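# Pull one staple stick out and set it legs-down

## Task

Remove a single stick of staples from the staple box and leave it resting on the table with its legs pointing down, placed far enough away that it touches neither the box's tray nor its sleeve.

## Robot and tools

Robot: two six-joint arms, left_arm and right_arm, each with a two-finger parallel gripper. A camera stand is fixed behind them. Calibrated bases: left_arm at (-0.019, +0.309, +0.021) m, right_arm at (-0.005, -0.336, +0.026) m, both nearly unrotated about z. Joint limits in rad, base to hand: waist -2.618..3.054, shoulder 0..3.142, elbow 0..3.142 (2.901 = straight), wrist pitch -1.571..1.571, wrist yaw -1.571..1.571, wrist roll -2.094..2.094.

Frame: every pose, velocity and offset uses the scene frame. Origin sits at table-top height halfway between the nominal bases; +x points out over the table, +z up, +y toward left_arm. Arm names do not match left/right in images. On a gripper, fingers extend along its own +z and spread along its own y. end_effector_position is the point between the pads, roughly 1 cm short of the fingertips. Reported hand poses may be off by a few cm, more at long reach.

Row layout (shared by execute_actions and move): one list of 14 plain numbers, each within [-1, 1], always covering both arms: left dx, dy, dz, rx, ry, rz, opening, then right dx, dy, dz, rx, ry, rz, opening. dx..dz are a position offset and rx..rz a rotation vector offset, both relative to that arm's Hand target (not the measured hand), along scene axes, rotating about the Hand target position. Scale: 1.0 = 0.6 m or 180 degrees. Opening is absolute, not an offset: +1 fully open (0.094 m), -1 closed. Zero in all six pose slots re-commands the current Hand target. A 0 opening means half open, so to keep a gripper unchanged resend its present command (see Tool commands).

execute_actions(actions, cameras): actions is a list of actions; each action is a list of up to 15 rows, one per 1/30 s step; a short action repeats its final row. All rows of an action count from the Hand target at that action's start, so repeating an offset in a new action moves further. An empty actions list returns full state plus all camera images. cameras: list of names, ["all"], [] or null.

move(target, speed, blend, opening_speed, grip_force, blocking, cameras): straight-line path toward target, one row or up to 15 rows; every row is an offset from the same starting Hand targets, not chained. speed in m/s, 0.002 to 2.9 (default 0.25), one value or one per row; rotation limited to twice that in rad/s. blend in m rounds corners of a row list (0 = stop at each). opening_speed: units of the -1..+1 scale per second, at least 0.2; use it to close gently. grip_force: N per finger pad, 10 to 50, one value or one per arm; it persists; lower force closes slowly. blocking=false returns early while the move runs. Paths last 0.5 s to 10 s and avoid nothing, including the other arm. Opening changes on later rows happen after all arms come to rest there. The result adds a move: line: done (within 10 mm and 2 degrees), off_target, moving, held, fault, plus limits=paced (pose clipped) or limits=held (steps withheld).

wait(seconds 0..10, cameras) lets time pass holding commands. stop(cameras) brakes a running move. zoom_image(camera, region [x0, y0, x1, y1] in pixels, at most 504 x 504) enlarges part of the latest image of cam_head_left, cam_head_right, cam_left_wrist or cam_right_wrist (all 896x504). finished_scene(scene) ends the current scene irreversibly, given its number; call nothing else after it in that reply.

Results: end_effector_position (m) and end_effector_quat_wxyz, Hand target, Tool commands, grip_measured (same scale as opening; reads up to ~2.5 mm wide when empty, slightly narrower than a firmly held part), joint positions (last number = finger opening in m), joint torques (include arm weight; wrap at ±28 N m for joints 1-3), joint velocities (omitted when all are noise), motor temperatures, and for execute_actions some per-step hand positions.

Motion notes: each step the commanded orientation is clipped to 40 degrees from the measured one. Friction and weight can leave a hand a few cm from its command; resend, or add the remaining gap as an offset. Do not route a hand near its own base (shoulder can flip); go around. Fast moves overshoot and hit harder; a target far past a contact presses harder. A blocked arm keeps pushing until commanded back beyond its hand.

Gripping: past first touch the squeeze rises about 1 N per 0.001 of command, then jumps to the force limit (about 50-64 N per pad at full). To release, command well above grip_measured.

Avoid: dropping the stick or releasing it while moving, slamming or hard pushing, any contact between the arms (including closing on the other gripper), pulling on wrist camera cables, anything leaving the table. Loose items may be nudged by outside pushes. Motor heat from holding loads, stretched poses or unreachable targets: MOTOR HOT at 75 °C, fault fold at 90 °C, collapse at 100 °C.

Cameras: head cameras look down from behind (around x -0.23, z 0.89); wrist cameras follow their arm and may lag while moving. Calibration is approximate (millimetres to a degree or two).

Each tool is called after ">>>" as a command line: name --argument value for each argument, lists and objects as JSON in quotes; but a table of rows of numbers goes row by row, as --pt "numbers of a row", without its own name.

## Session

>>> execute_actions --actions '[]'

Scene clock: 0.00 s.
left_arm: end_effector_position=(+0.3900, +0.3383, +0.1246) grip_measured=+1.000 end_effector_quat_wxyz=(+0.492, -0.143, +0.857, +0.055) | right_arm: end_effector_position=(+0.4425, -0.2148, +0.2035) grip_measured=+1.000 end_effector_quat_wxyz=(+0.569, +0.004, +0.821, +0.050)
Joint positions: left_arm=[-0.019 1.482 0.611 0.31 -0.284 -0.228 0.094] | right_arm=[0.339 1.534 0.81 0.354 0.264 0.193 0.094]
Joint velocities: within noise
Joint torques (N m): no reading
Motor temperatures (°C): left_arm=[25 33 34 45 29 27 28] | right_arm=[25 31 49 46 30 28 27]
Heat: left arm: 45 °C; right arm: 49 °C.
Hand target: left_arm +0.3929, +0.3393, +0.1333; +0.501, -0.146, +0.851, +0.056 | right_arm +0.4432, -0.2150, +0.2089; +0.573, +0.006, +0.818, +0.050
Tool commands: left_gripper/opening=+1.0 right_gripper/opening=+1.0

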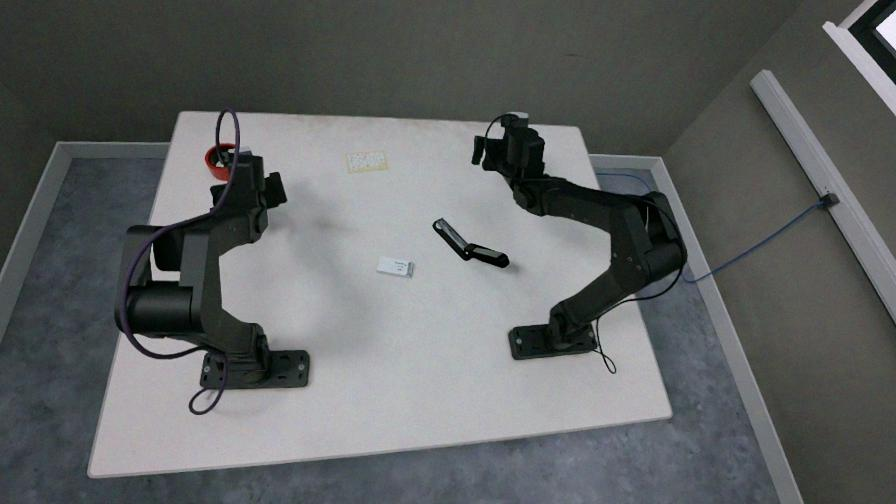

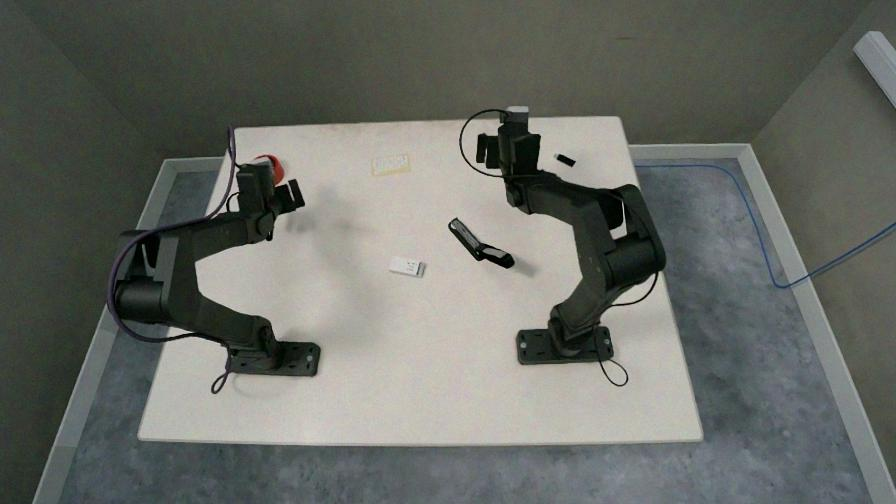

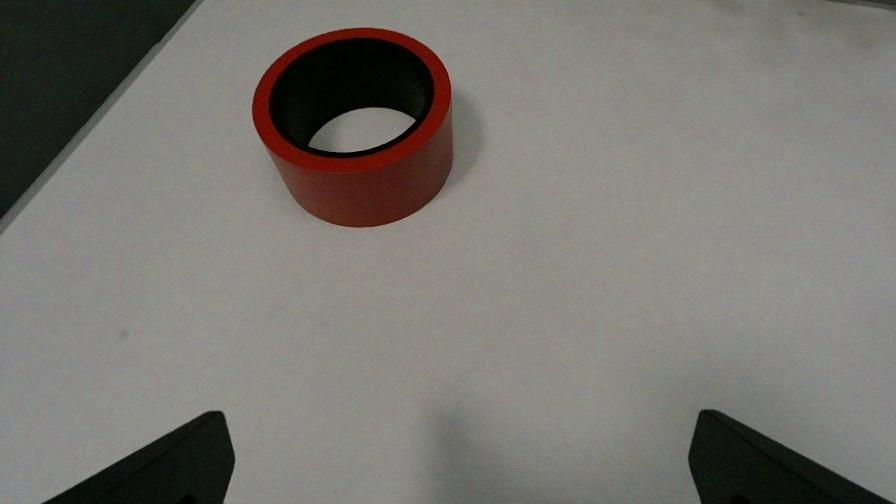

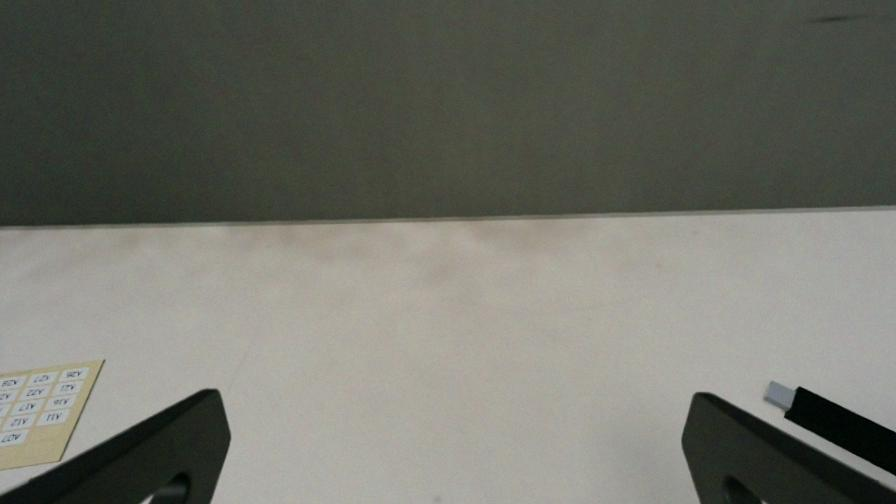

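>>> zoom_image --camera "cam_head_left" --region '[340, 220, 460, 310]'

>>> zoom_image --camera "cam_head_right" --region '[350, 220, 470, 310]'

Scaled by 4.200 from the camera's 896x504 image, which has a finer 1280x720 frame.

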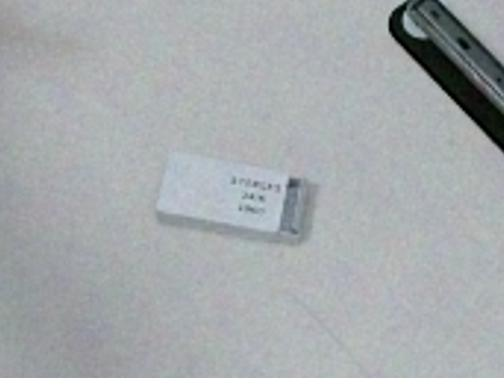

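Scaled by 4.200 from the camera's 896x504 image, which has a finer 1280x720 frame.

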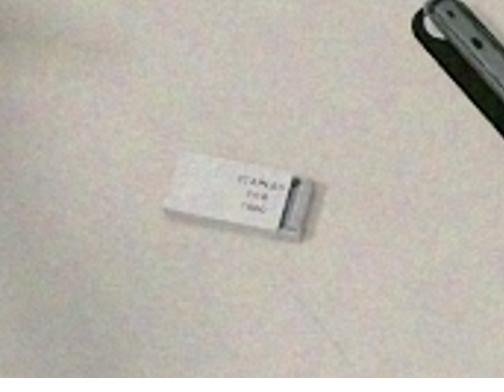

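>>> zoom_image --camera "cam_head_left" --region '[100, 90, 340, 225]'

>>> zoom_image --camera "cam_head_right" --region '[440, 90, 680, 225]'

Scaled by 2.100 from the camera's 896x504 image, which has a finer 1280x720 frame.

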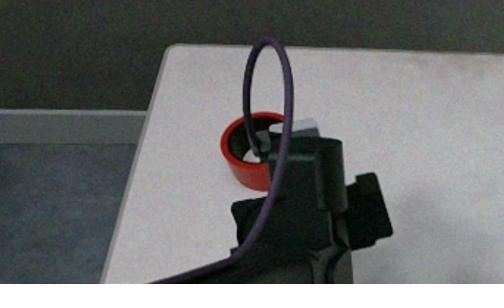

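Scaled by 2.100 from the camera's 896x504 image, which has a finer 1280x720 frame.

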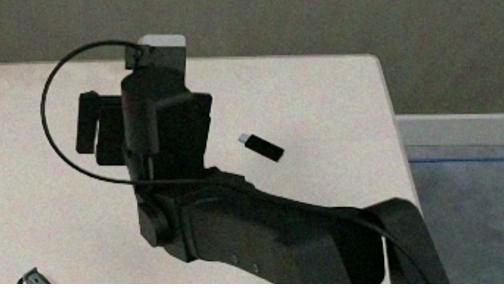

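>>> move --target '[0,0,0,0,0,0,1,-0.497,0.232,-0.188,-0.0706,0.0596,0.320,1]' --cameras '["all"]'

Scene clock: 56.30 s.
left_arm: end_effector_position=(+0.3900, +0.3383, +0.1246) grip_measured=+1.000 end_effector_quat_wxyz=(+0.492, -0.143, +0.857, +0.055) | right_arm: end_effector_position=(+0.1474, -0.0736, +0.1003) grip_measured=+1.000 end_effector_quat_wxyz=(+0.404, -0.444, +0.765, +0.234)
Joint positions: left_arm=[-0.019 1.482 0.611 0.31 -0.284 -0.228 0.094] | right_arm=[1.007 1.003 0.239 0.165 -0.015 -0.011 0.094]
Joint torques (N m): left_arm=[-0.05 -5.18 7.82 1.48 -0.15 -0.01] | right_arm=[0.65 -1.76 5.64 2.23 0.07 0.03]
Heat: left arm: 44 °C; right arm: 49 °C.
Hand target: left_arm +0.3929, +0.3393, +0.1333; +0.501, -0.146, +0.851, +0.056 | right_arm +0.1450, -0.0759, +0.0960; +0.400, -0.444, +0.768, +0.231
Off the commanded pose: left_arm 0.009 m, 1 deg | right_arm 0.005 m, 1 deg.
move: done
camera_calibration:
cam_right_wrist: T_world_to_cam=[[0.878567, -0.477459, -0.0124021, -0.163642], [-0.422576, -0.764951, -0.486086, 0.0898708], [0.222599, 0.4323, -0.873823, 0.174184], [0, 0, 0, 1]] pos_world=[0.142975, -0.0846856, 0.193862]

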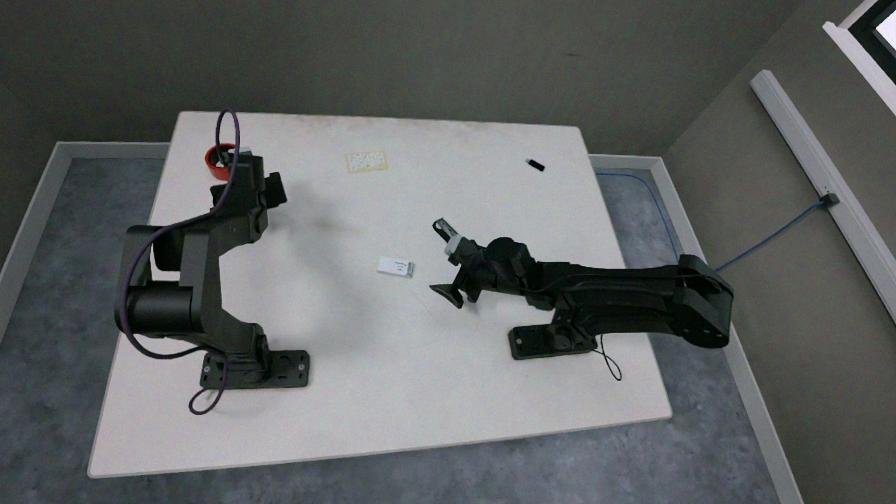

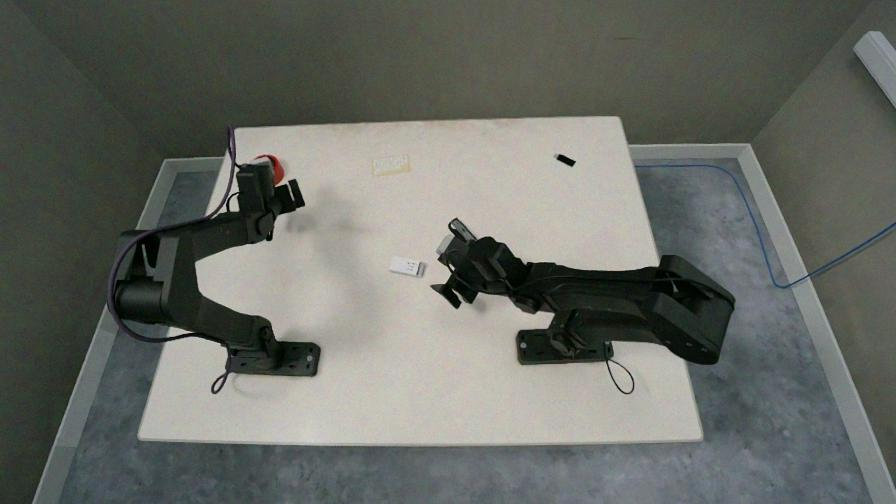

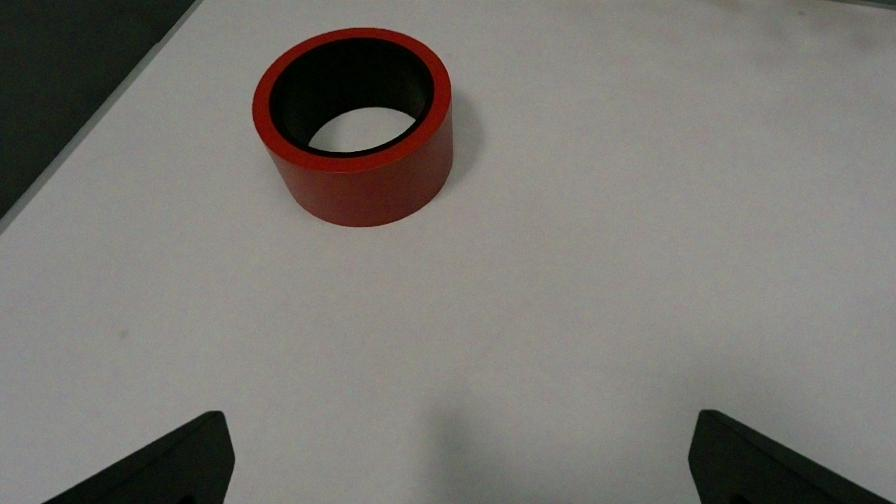

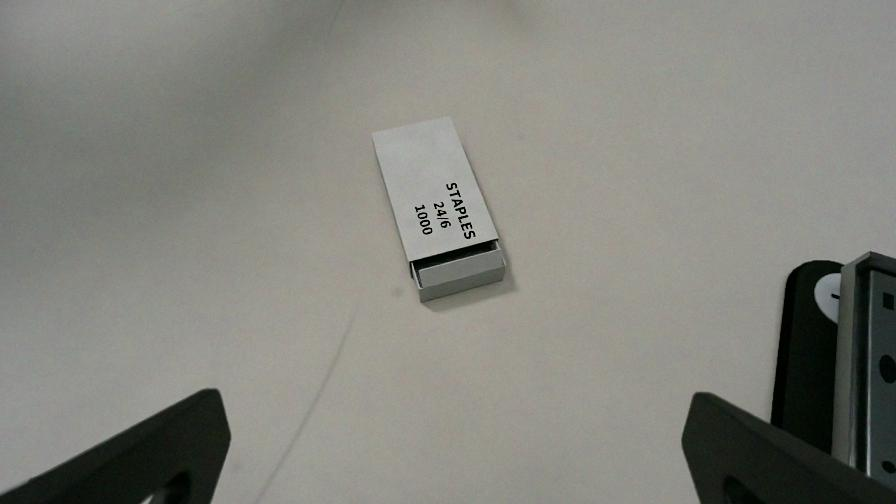

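>>> zoom_image --camera "cam_right_wrist" --region '[350, 100, 540, 320]'

Scaled by 2.291 from the camera's 896x504 image, which has a finer 1280x720 frame.

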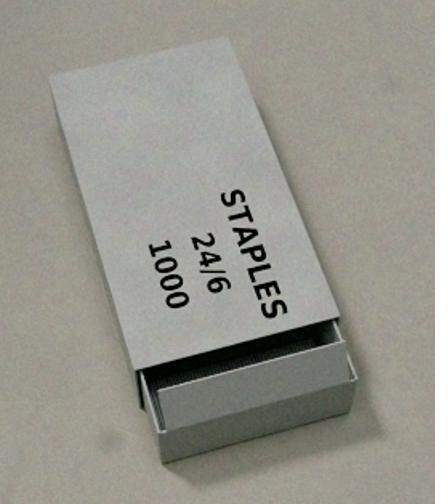

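>>> move --target '[-0.278,-0.297,-0.09,0.0168,-0.0107,-0.671,1,0,0,0,0,0,0,1]' --cameras '["all"]' --speed 0.35

Scene clock: 97.60 s.
left_arm: end_effector_position=(+0.2271, +0.1640, +0.0748) grip_measured=+1.000 end_effector_quat_wxyz=(+0.312, +0.683, +0.541, -0.378) | right_arm: end_effector_position=(+0.1474, -0.0736, +0.1003) grip_measured=+1.000 end_effector_quat_wxyz=(+0.404, -0.443, +0.765, +0.234)
Joint positions: left_arm=[0.052 1.895 0.989 -1.018 0.984 2.007 0.094] | right_arm=[1.007 1.003 0.239 0.165 -0.015 -0.01 0.094]
Joint torques (N m): left_arm=[-0.62 -5.03 6.61 -0.95 0.6 0.18] | right_arm=[0.65 -1.74 5.64 2.23 0.07 0.04]
Heat: left arm: 43 °C; right arm: 48 °C.
Hand target: left_arm +0.2261, +0.1612, +0.0792; +0.311, +0.678, +0.539, -0.391 | right_arm +0.1450, -0.0759, +0.0960; +0.400, -0.444, +0.768, +0.231
Off the commanded pose: left_arm 0.005 m, 2 deg | right_arm 0.005 m, 1 deg.
move: done
camera_calibration:
cam_left_wrist: T_world_to_cam=[[-0.978557, 0.204347, -0.0258482, 0.194922], [0.182657, 0.802917, -0.567415, -0.0924286], [-0.0951955, -0.55997, -0.823026, 0.267858], [0, 0, 0, 1]] pos_world=[0.233123, 0.184373, 0.173047]
cam_right_wrist: T_world_to_cam=[[0.878368, -0.477808, -0.0130472, -0.163518], [-0.423153, -0.764619, -0.486106, 0.0899839], [0.222289, 0.432501, -0.873802, 0.174241], [0, 0, 0, 1]] pos_world=[0.142974, -0.0846859, 0.193861]

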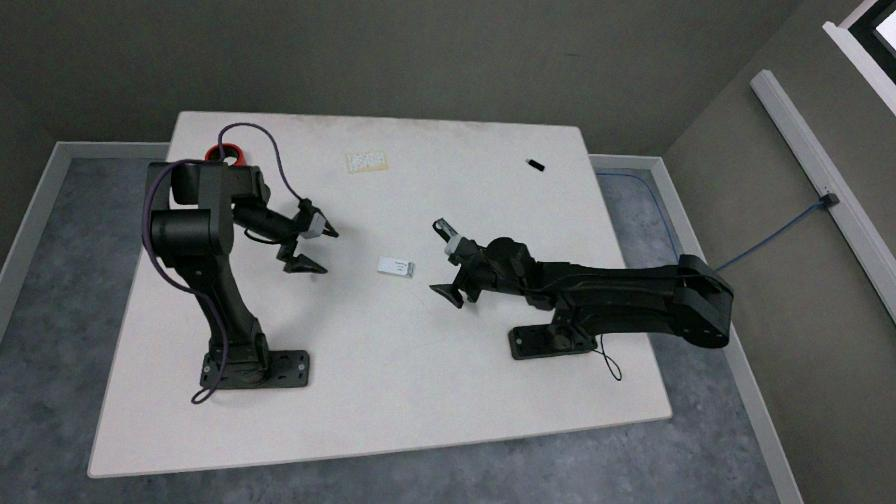

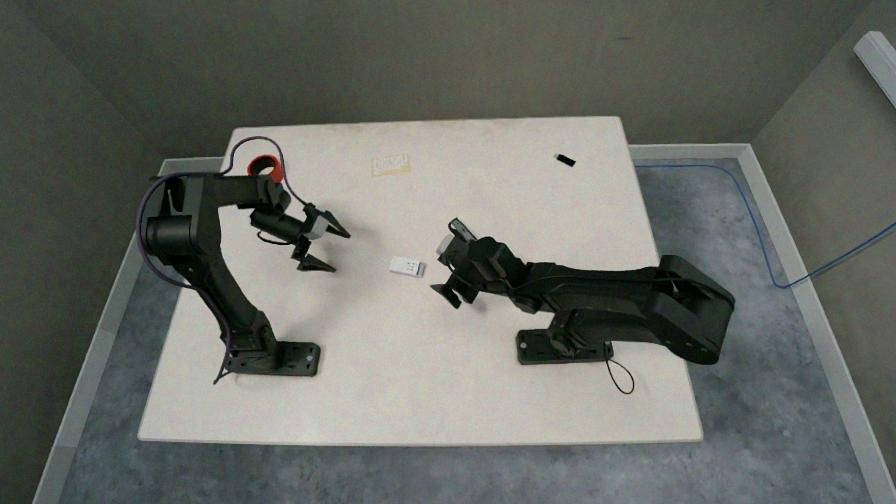

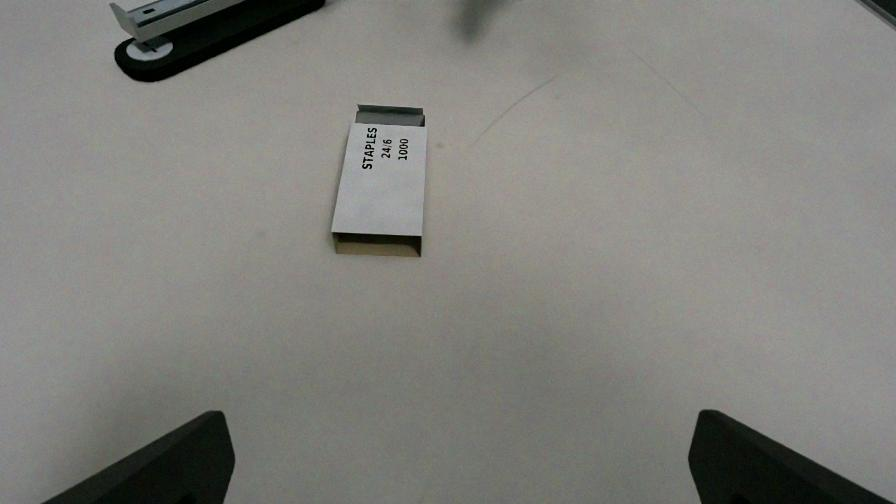

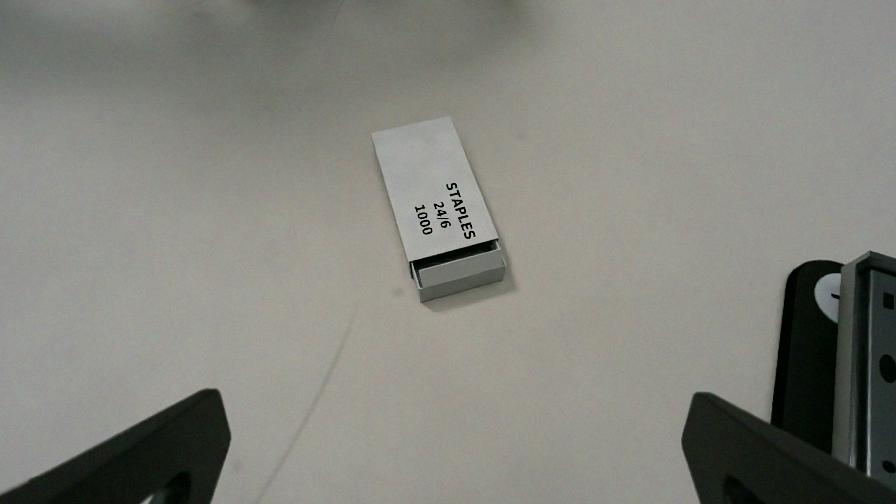

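>>> move --target '[0.040,-0.102,-0.052,0,0,0,1,0.053,0.023,-0.083,0.026,-0.0102,0.0948,1]' --cameras '["all"]'

Scene clock: 128.10 s.
left_arm: end_effector_position=(+0.2526, +0.1047, +0.0423) grip_measured=+1.000 end_effector_quat_wxyz=(+0.304, +0.687, +0.544, -0.375) | right_arm: end_effector_position=(+0.1736, -0.0658, +0.0423) grip_measured=+1.000 end_effector_quat_wxyz=(+0.385, -0.538, +0.685, +0.306)
Joint positions: left_arm=[-0.148 1.995 1.007 -0.637 1.006 1.647 0.094] | right_arm=[0.668 1.606 0.209 0.751 -0.541 -0.366 0.094]
Joint torques (N m): left_arm=[-0.44 -6.48 5.37 -0.15 0.93 0.05] | right_arm=[-0.77 -3.28 4.96 2.36 -0.47 -0.07]
Motor temperatures (°C): left_arm=[25 33 34 39 27 26 26] | right_arm=[25 29 48 42 27 25 25]
Heat: left arm: 39 °C; right arm: 48 °C.
Hand target: left_arm +0.2502, +0.1000, +0.0481; +0.311, +0.678, +0.539, -0.391 | right_arm +0.1767, -0.0621, +0.0462; +0.391, -0.540, +0.677, +0.312
Off the commanded pose: left_arm 0.008 m, 2 deg | right_arm 0.006 m, 1 deg.
move: done
camera_calibration:
cam_left_wrist: T_world_to_cam=[[-0.977594, 0.209581, -0.0196215, 0.230181], [0.185288, 0.812536, -0.552678, -0.0702431], [-0.0998874, -0.543931, -0.833164, 0.210281], [0, 0, 0, 1]] pos_world=[0.259043, 0.123212, 0.140893]
cam_right_wrist: T_world_to_cam=[[0.977323, -0.211159, -0.0158705, -0.183071], [-0.18682, -0.824532, -0.534084, 0.0358912], [0.099691, 0.524937, -0.845283, 0.140635], [0, 0, 0, 1]] pos_world=[0.171605, -0.0828881, 0.135139]

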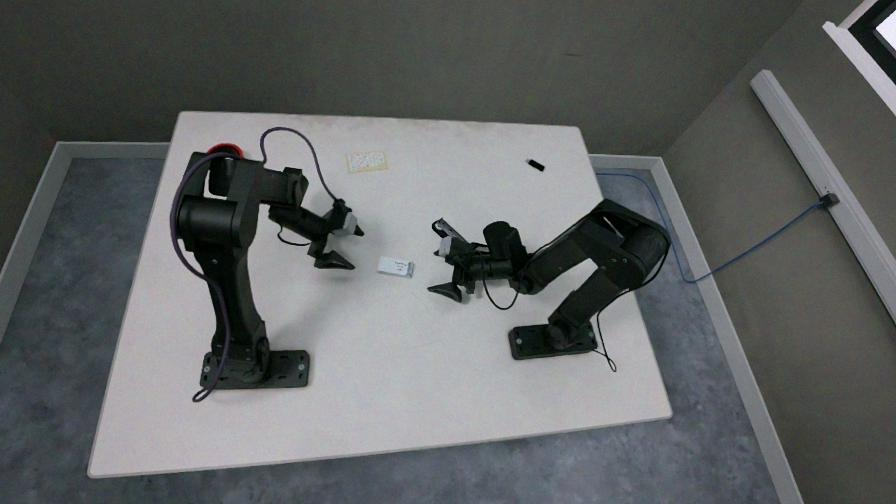

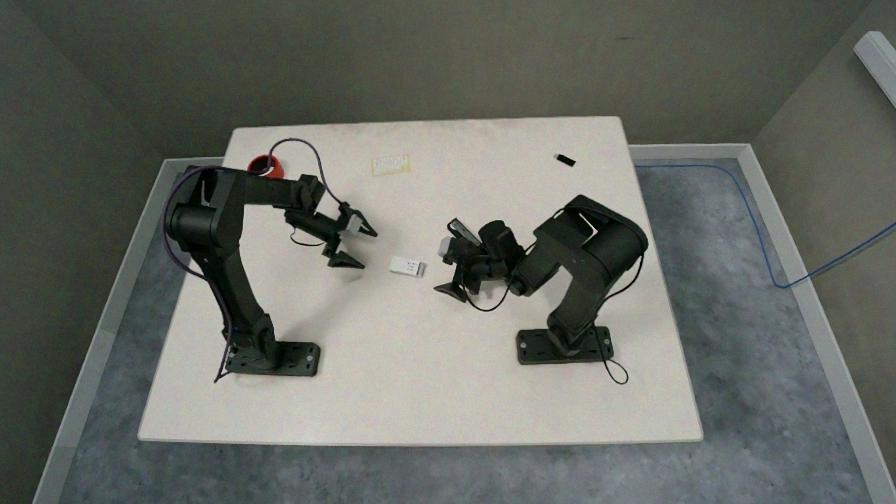

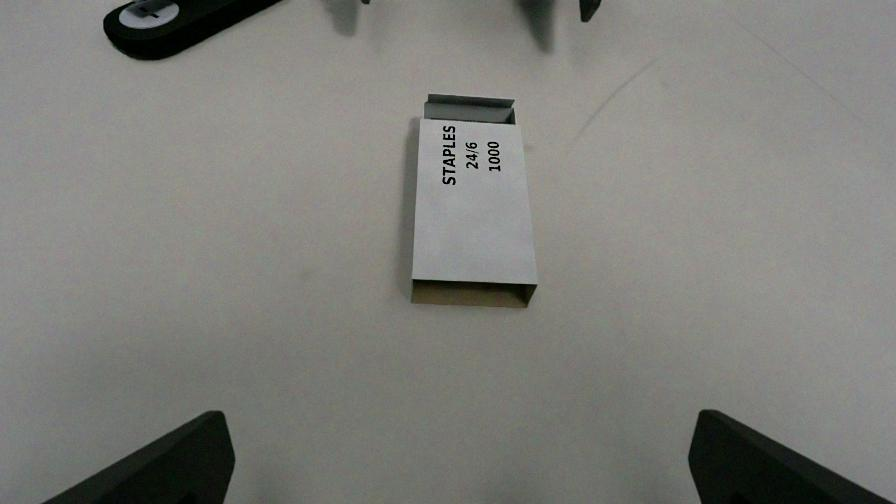

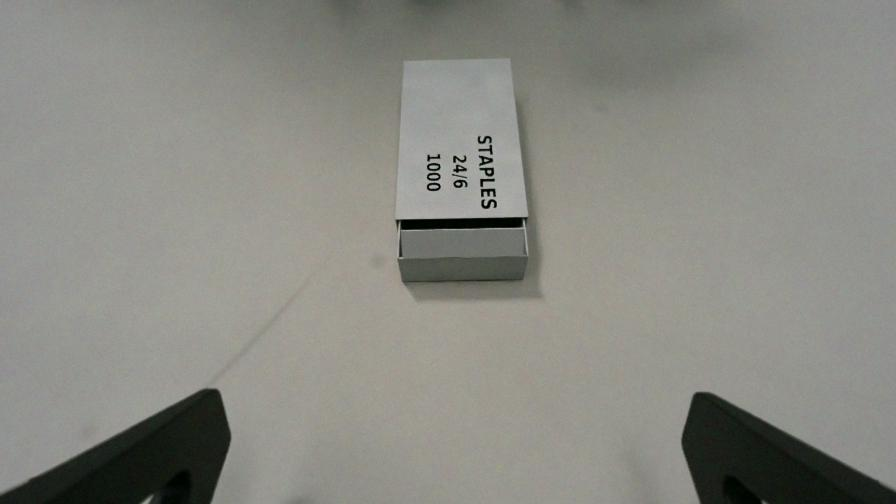

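>>> move --target '[-0.0287,-0.1083,-0.0402,0,0,0,1,0,0,0,0,0,0,1]' --cameras '["cam_left_wrist","cam_right_wrist"]' --speed 0.1 --grip_force 12

Scene clock: 151.43 s.
left_arm: end_effector_position=(+0.2389, +0.0356, +0.0252) grip_measured=+1.000 end_effector_quat_wxyz=(+0.316, +0.682, +0.540, -0.379) | right_arm: end_effector_position=(+0.1736, -0.0658, +0.0424) grip_measured=+1.000 end_effector_quat_wxyz=(+0.385, -0.538, +0.684, +0.306)
Joint positions: left_arm=[-0.366 2.009 0.888 -0.136 1.001 1.227 0.094] | right_arm=[0.668 1.606 0.209 0.752 -0.541 -0.366 0.094]
Joint torques (N m): left_arm=[-0.38 -6.31 4.18 0.43 0.65 0.04] | right_arm=[-0.79 -3.26 4.96 2.31 -0.47 -0.07]
Heat: left arm: 37 °C; right arm: 47 °C.
Hand target: left_arm +0.2329, +0.0350, +0.0240; +0.311, +0.678, +0.539, -0.391 | right_arm +0.1767, -0.0621, +0.0462; +0.391, -0.540, +0.677, +0.312
Off the commanded pose: left_arm 0.006 m, 2 deg | right_arm 0.006 m, 1 deg.
grip_force (N): 12, 12
move: done
camera_calibration:
cam_left_wrist: T_world_to_cam=[[-0.97858, 0.203628, -0.0302664, 0.231641], [0.183866, 0.798384, -0.573389, -0.0196214], [-0.0925942, -0.566673, -0.818724, 0.155818], [0, 0, 0, 1]] pos_world=[0.244715, 0.0567943, 0.123332]
cam_right_wrist: T_world_to_cam=[[0.977322, -0.211174, -0.0156995, -0.183194], [-0.186718, -0.824415, -0.5343, 0.0359319], [0.0998874, 0.525115, -0.845149, 0.140588], [0, 0, 0, 1]] pos_world=[0.171705, -0.0828878, 0.13514]
Images, in order (width x height): cam_left_wrist 896x504, cam_right_wrist 896x504.

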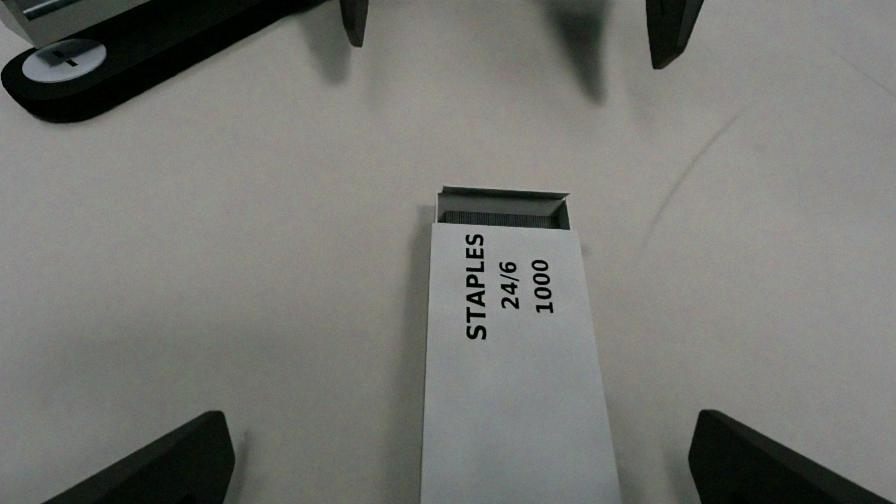

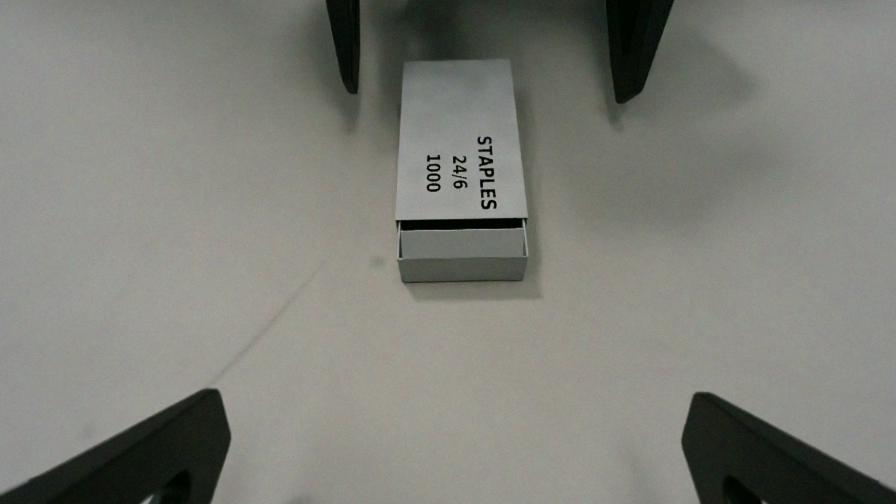

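>>> move --target '[-0.0217,-0.005,0,0,0,0,1,0,0,0,0,0,0,1]' --cameras '["cam_left_wrist","cam_right_wrist"]' --speed 0.1

Scene clock: 158.70 s.
left_arm: end_effector_position=(+0.2284, +0.0334, +0.0194) grip_measured=+1.000 end_effector_quat_wxyz=(+0.317, +0.680, +0.540, -0.383) | right_arm: end_effector_position=(+0.1736, -0.0658, +0.0424) grip_measured=+1.000 end_effector_quat_wxyz=(+0.385, -0.538, +0.684, +0.306)
Joint positions: left_arm=[-0.384 2.006 0.833 -0.052 1.003 1.187 0.094] | right_arm=[0.668 1.606 0.209 0.752 -0.541 -0.366 0.094]
Joint torques (N m): left_arm=[-1.11 -8.18 3.85 0.39 0.55 -0.03] | right_arm=[-0.77 -3.26 4.96 2.31 -0.47 -0.07]
Heat: left arm: 37 °C; right arm: 47 °C.
Hand target: left_arm +0.2199, +0.0320, +0.0240; +0.311, +0.678, +0.539, -0.391 | right_arm +0.1767, -0.0621, +0.0462; +0.391, -0.540, +0.677, +0.312
Off the commanded pose: left_arm 0.010 m, 1 deg | right_arm 0.006 m, 1 deg.
grip_force (N): 12, 12
move: done
camera_calibration:
cam_left_wrist: T_world_to_cam=[[-0.979115, 0.201442, -0.0274701, 0.221778], [0.179749, 0.794592, -0.579926, -0.0181831], [-0.0949939, -0.572752, -0.814206, 0.149533], [0, 0, 0, 1]] pos_world=[0.23462, 0.0554178, 0.117298]
cam_right_wrist: T_world_to_cam=[[0.977322, -0.211174, -0.0156995, -0.183194], [-0.186718, -0.824415, -0.5343, 0.0359319], [0.0998874, 0.525115, -0.845149, 0.140588], [0, 0, 0, 1]] pos_world=[0.171705, -0.0828878, 0.13514]
Images, in order (width x height): cam_left_wrist 896x504, cam_right_wrist 896x504.

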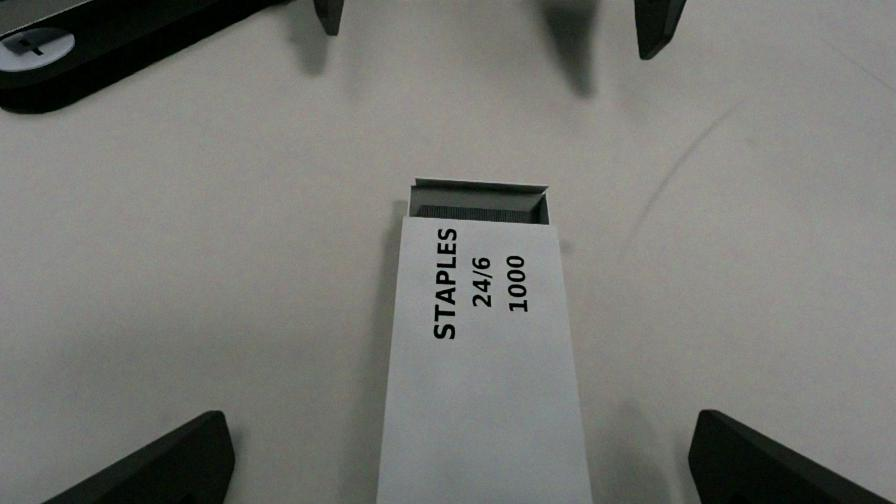

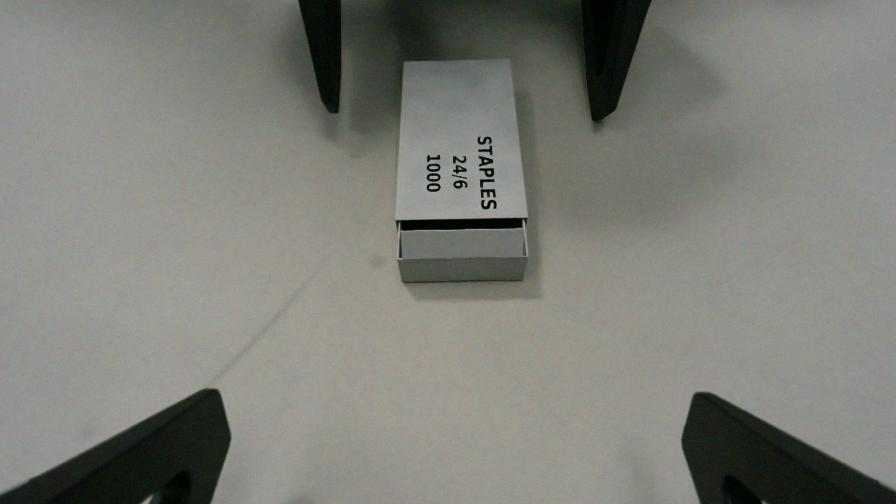

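>>> move --target '[0,0,0,0,0,0,-0.28,0,0,0,0,0,0,1]' --cameras '["cam_left_wrist","cam_right_wrist"]' --opening_speed 0.5

Scene clock: 169.23 s.
left_arm: end_effector_position=(+0.2289, +0.0339, +0.0183) grip_measured=+0.004 end_effector_quat_wxyz=(+0.316, +0.678, +0.543, -0.381) | right_arm: end_effector_position=(+0.1736, -0.0658, +0.0424) grip_measured=+1.000 end_effector_quat_wxyz=(+0.385, -0.538, +0.684, +0.306)
Joint positions: left_arm=[-0.384 2.006 0.831 -0.047 0.997 1.179 0.047] | right_arm=[0.668 1.606 0.209 0.752 -0.541 -0.366 0.094]
Joint velocities: left_arm=[-0.002 0.002 -0.012 -0.037 -0.051 0.051 -0.007] | right_arm=[within noise]
Joint torques (N m): left_arm=[-1.13 -8.17 3.99 0.31 0.66 0.01] | right_arm=[-0.77 -3.28 4.96 2.31 -0.47 -0.07]
Heat: left arm: 36 °C; right arm: 47 °C.
Hand target: left_arm +0.2199, +0.0320, +0.0240; +0.311, +0.678, +0.539, -0.391 | right_arm +0.1767, -0.0621, +0.0462; +0.391, -0.540, +0.677, +0.312
Off the commanded pose: left_arm 0.011 m, 1 deg | right_arm 0.006 m, 1 deg.
grip_force (N): 12, 12
move: moving (left_arm; no rest 5 s after the path's end)
camera_calibration:
cam_left_wrist: T_world_to_cam=[[-0.980433, 0.19541, -0.023799, 0.222565], [0.173231, 0.799025, -0.575804, -0.0179221], [-0.0935019, -0.56866, -0.817241, 0.148585], [0, 0, 0, 1]] pos_world=[0.235208, 0.055323, 0.116407]
cam_right_wrist: T_world_to_cam=[[0.977322, -0.211174, -0.0156995, -0.183194], [-0.186718, -0.824415, -0.5343, 0.0359319], [0.0998874, 0.525115, -0.845149, 0.140588], [0, 0, 0, 1]] pos_world=[0.171705, -0.0828878, 0.13514]
Images, in order (width x height): cam_left_wrist 896x504, cam_right_wrist 896x504.

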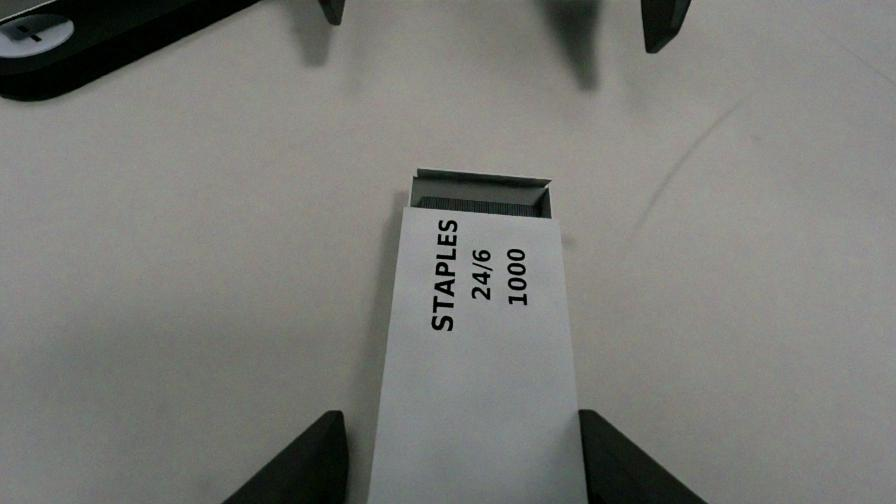

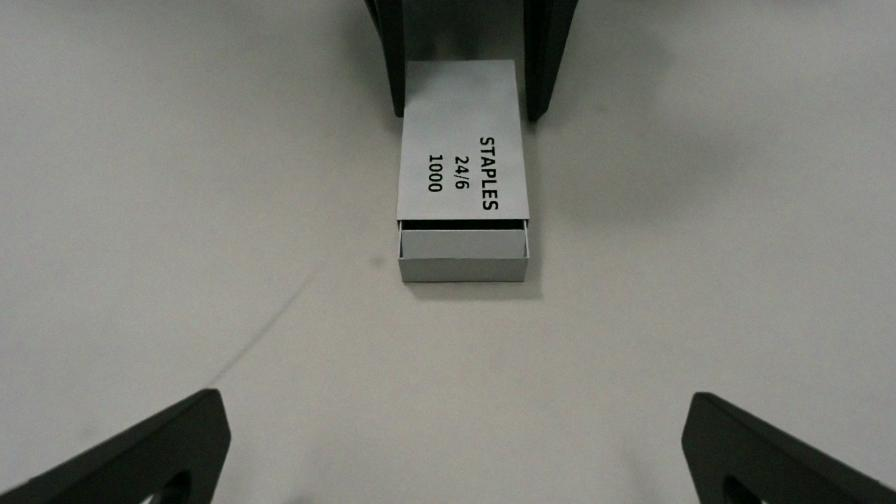

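>>> wait --seconds 5 --cameras '["cam_left_wrist","cam_right_wrist"]'

Scene clock: 178.37 s.
left_arm: end_effector_position=(+0.2290, +0.0339, +0.0182) grip_measured=-0.139 end_effector_quat_wxyz=(+0.316, +0.678, +0.544, -0.380) | right_arm: end_effector_position=(+0.1736, -0.0658, +0.0424) grip_measured=+1.000 end_effector_quat_wxyz=(+0.385, -0.538, +0.684, +0.306)
Joint positions: left_arm=[-0.384 2.006 0.831 -0.047 0.995 1.178 0.04] | right_arm=[0.668 1.606 0.209 0.752 -0.541 -0.366 0.094]
Joint torques (N m): left_arm=[-1.18 -8.27 3.93 0.32 0.64 0.04] | right_arm=[-0.77 -3.28 4.94 2.31 -0.47 -0.07]
Heat: left arm: 36 °C; right arm: 47 °C.
Hand target: left_arm +0.2199, +0.0320, +0.0240; +0.311, +0.678, +0.539, -0.391 | right_arm +0.1767, -0.0621, +0.0462; +0.391, -0.540, +0.677, +0.312
Tool commands: left_gripper/opening=-0.28 right_gripper/opening=+1.0
Off the commanded pose: left_arm 0.011 m, 1 deg | right_arm 0.006 m, 1 deg.
grip_force (N): 12, 12
wait: 5.00 s; at rest from the start
camera_calibration:
cam_left_wrist: T_world_to_cam=[[-0.980541, 0.194879, -0.023688, 0.222699], [0.172832, 0.799723, -0.574954, -0.0180953], [-0.0931024, -0.56786, -0.817843, 0.148364], [0, 0, 0, 1]] pos_world=[0.235306, 0.0553222, 0.11621]
cam_right_wrist: T_world_to_cam=[[0.977322, -0.211174, -0.0156995, -0.183194], [-0.186718, -0.824415, -0.5343, 0.0359319], [0.0998874, 0.525115, -0.845149, 0.140588], [0, 0, 0, 1]] pos_world=[0.171705, -0.0828878, 0.13514]
Images, in order (width x height): cam_left_wrist 896x504, cam_right_wrist 896x504.

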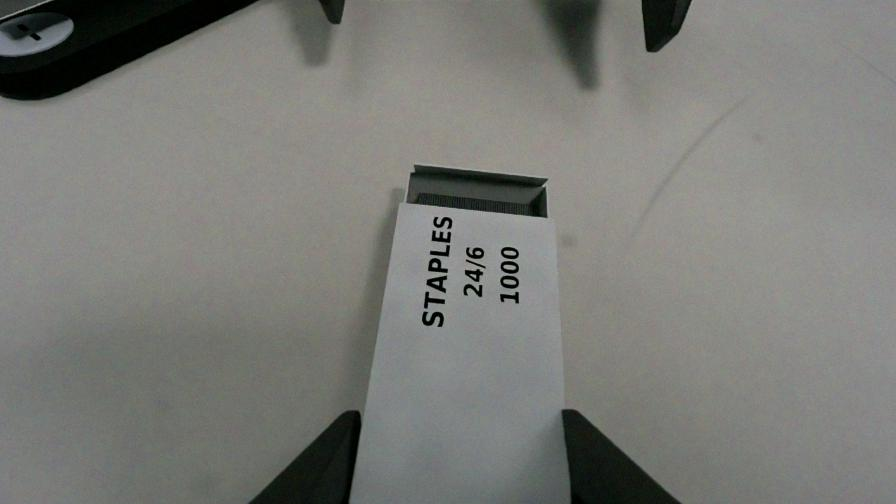

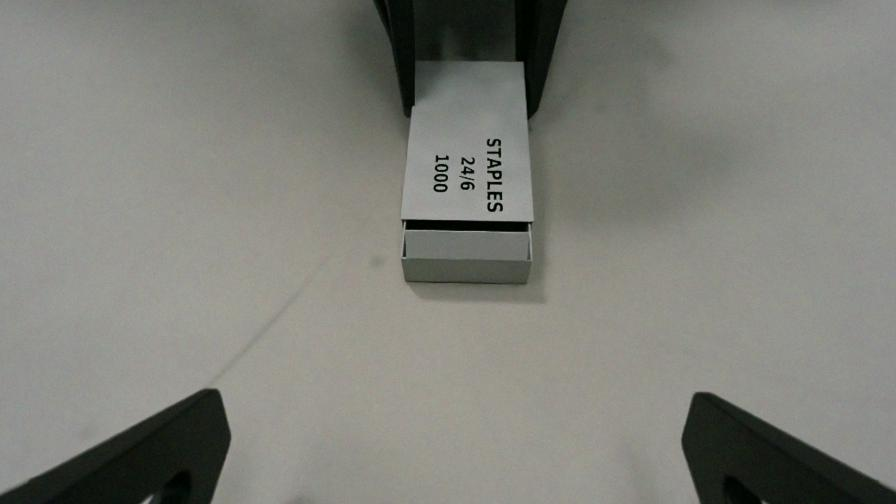

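>>> move --target '[0,0,0,0,0,0,-0.28,0.0288,0.0902,-0.042,0,0,0,0.25]' --cameras '["cam_left_wrist","cam_right_wrist"]' --speed 0.1 --grip_force '[12,40]'

Scene clock: 186.37 s.
left_arm: end_effector_position=(+0.2290, +0.0339, +0.0182) grip_measured=-0.139 end_effector_quat_wxyz=(+0.316, +0.678, +0.544, -0.380) | right_arm: end_effector_position=(+0.1941, -0.0115, +0.0218) grip_measured=+0.251 end_effector_quat_wxyz=(+0.390, -0.540, +0.679, +0.309)
Joint positions: left_arm=[-0.384 2.006 0.831 -0.047 0.995 1.178 0.04] | right_arm=[0.782 1.911 0.389 0.926 -0.456 -0.292 0.059]
Joint torques (N m): left_arm=[-1.22 -8.16 4 0.34 0.66 0.01] | right_arm=[0.65 -4.97 4.1 2.38 -0.19 0.04]
Heat: left arm: 35 °C; right arm: 47 °C.
Hand target: left_arm +0.2199, +0.0320, +0.0240; +0.311, +0.678, +0.539, -0.391 | right_arm +0.1940, -0.0080, +0.0210; +0.391, -0.540, +0.677, +0.312
Off the commanded pose: left_arm 0.011 m, 1 deg | right_arm 0.004 m, 0 deg.
grip_force (N): 12, 40
move: off_target (left_arm)
camera_calibration:
cam_left_wrist: T_world_to_cam=[[-0.980541, 0.194879, -0.023688, 0.222699], [0.172832, 0.799723, -0.574954, -0.0180953], [-0.0931024, -0.56786, -0.817843, 0.148364], [0, 0, 0, 1]] pos_world=[0.235306, 0.0553222, 0.11621]
cam_right_wrist: T_world_to_cam=[[0.979079, -0.203214, -0.0103772, -0.192384], [-0.175761, -0.818913, -0.546342, 0.0717088], [0.102527, 0.536736, -0.837498, 0.0921703], [0, 0, 0, 1]] pos_world=[0.191513, -0.0298431, 0.114374]
Images, in order (width x height): cam_left_wrist 896x504, cam_right_wrist 896x504.

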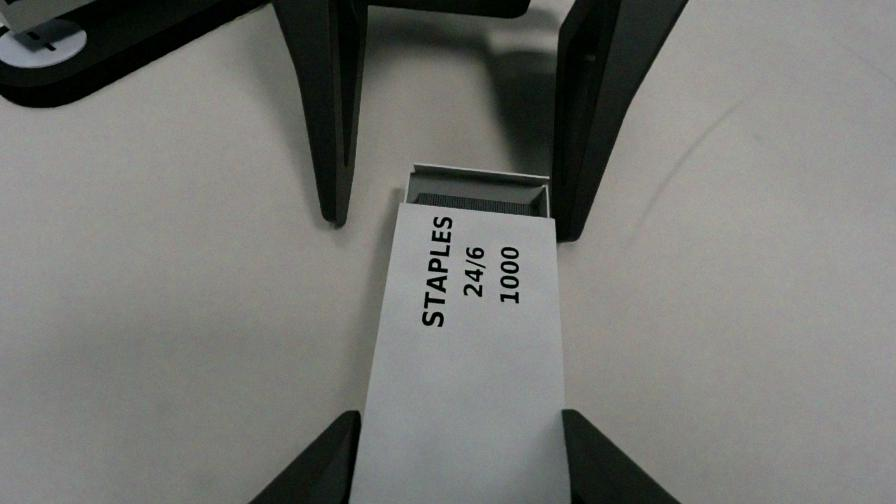

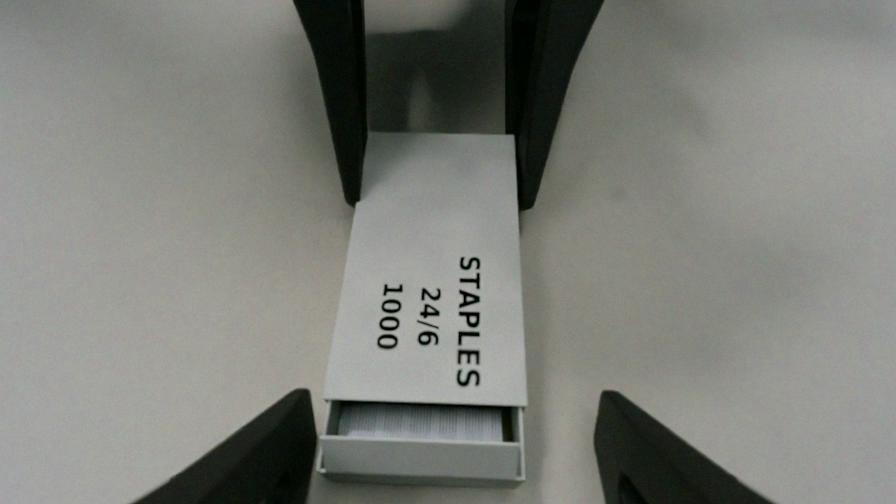

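>>> move --target '[0,0,0,0,0,0,-0.28,-0.0175,-0.0165,0,0,0,0,0.25]' --cameras '["cam_left_wrist","cam_right_wrist"]' --speed 0.1

Scene clock: 193.03 s.
left_arm: end_effector_position=(+0.2290, +0.0339, +0.0182) grip_measured=-0.139 end_effector_quat_wxyz=(+0.316, +0.678, +0.544, -0.380) | right_arm: end_effector_position=(+0.1878, -0.0177, +0.0206) grip_measured=+0.251 end_effector_quat_wxyz=(+0.393, -0.538, +0.678, +0.310)
Joint positions: left_arm=[-0.384 2.006 0.831 -0.047 0.995 1.178 0.04] | right_arm=[0.784 1.911 0.349 0.974 -0.455 -0.288 0.059]
Joint torques (N m): left_arm=[-1.26 -8.18 3.99 0.32 0.64 0.07] | right_arm=[0.88 -6.54 2.62 2.24 -0.17 0.02]
Heat: left arm: 35 °C; right arm: 46 °C.
Hand target: left_arm +0.2199, +0.0320, +0.0240; +0.311, +0.678, +0.539, -0.391 | right_arm +0.1836, -0.0179, +0.0210; +0.391, -0.540, +0.677, +0.312
Off the commanded pose: left_arm 0.011 m, 1 deg | right_arm 0.004 m, 0 deg.
grip_force (N): 12, 40
move: off_target (left_arm)
camera_calibration:
cam_left_wrist: T_world_to_cam=[[-0.980541, 0.194879, -0.023688, 0.222699], [0.172832, 0.799723, -0.574954, -0.0180953], [-0.0931024, -0.56786, -0.817843, 0.148364], [0, 0, 0, 1]] pos_world=[0.235306, 0.0553222, 0.11621]
cam_right_wrist: T_world_to_cam=[[0.978757, -0.204833, -0.00884332, -0.187497], [-0.175597, -0.815233, -0.551871, 0.0649602], [0.105832, 0.5417, -0.833883, 0.0944927], [0, 0, 0, 1]] pos_world=[0.184921, -0.0366346, 0.112987]
Images, in order (width x height): cam_left_wrist 896x504, cam_right_wrist 896x504.

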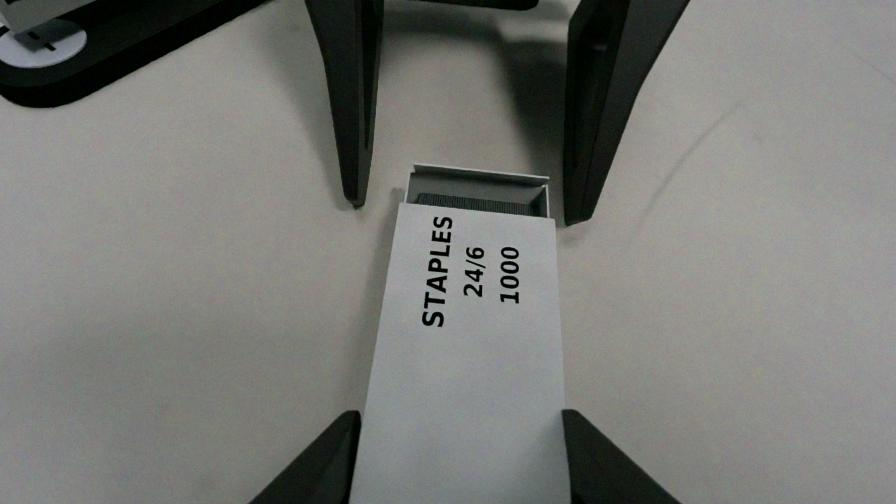

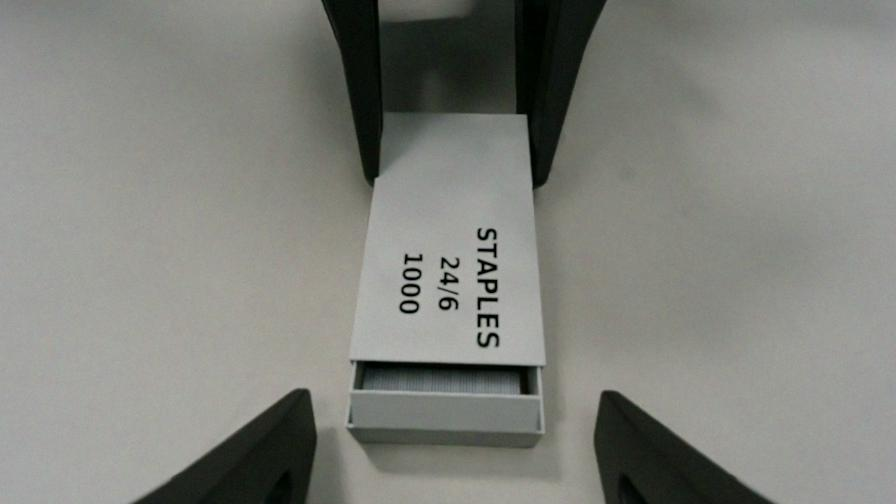

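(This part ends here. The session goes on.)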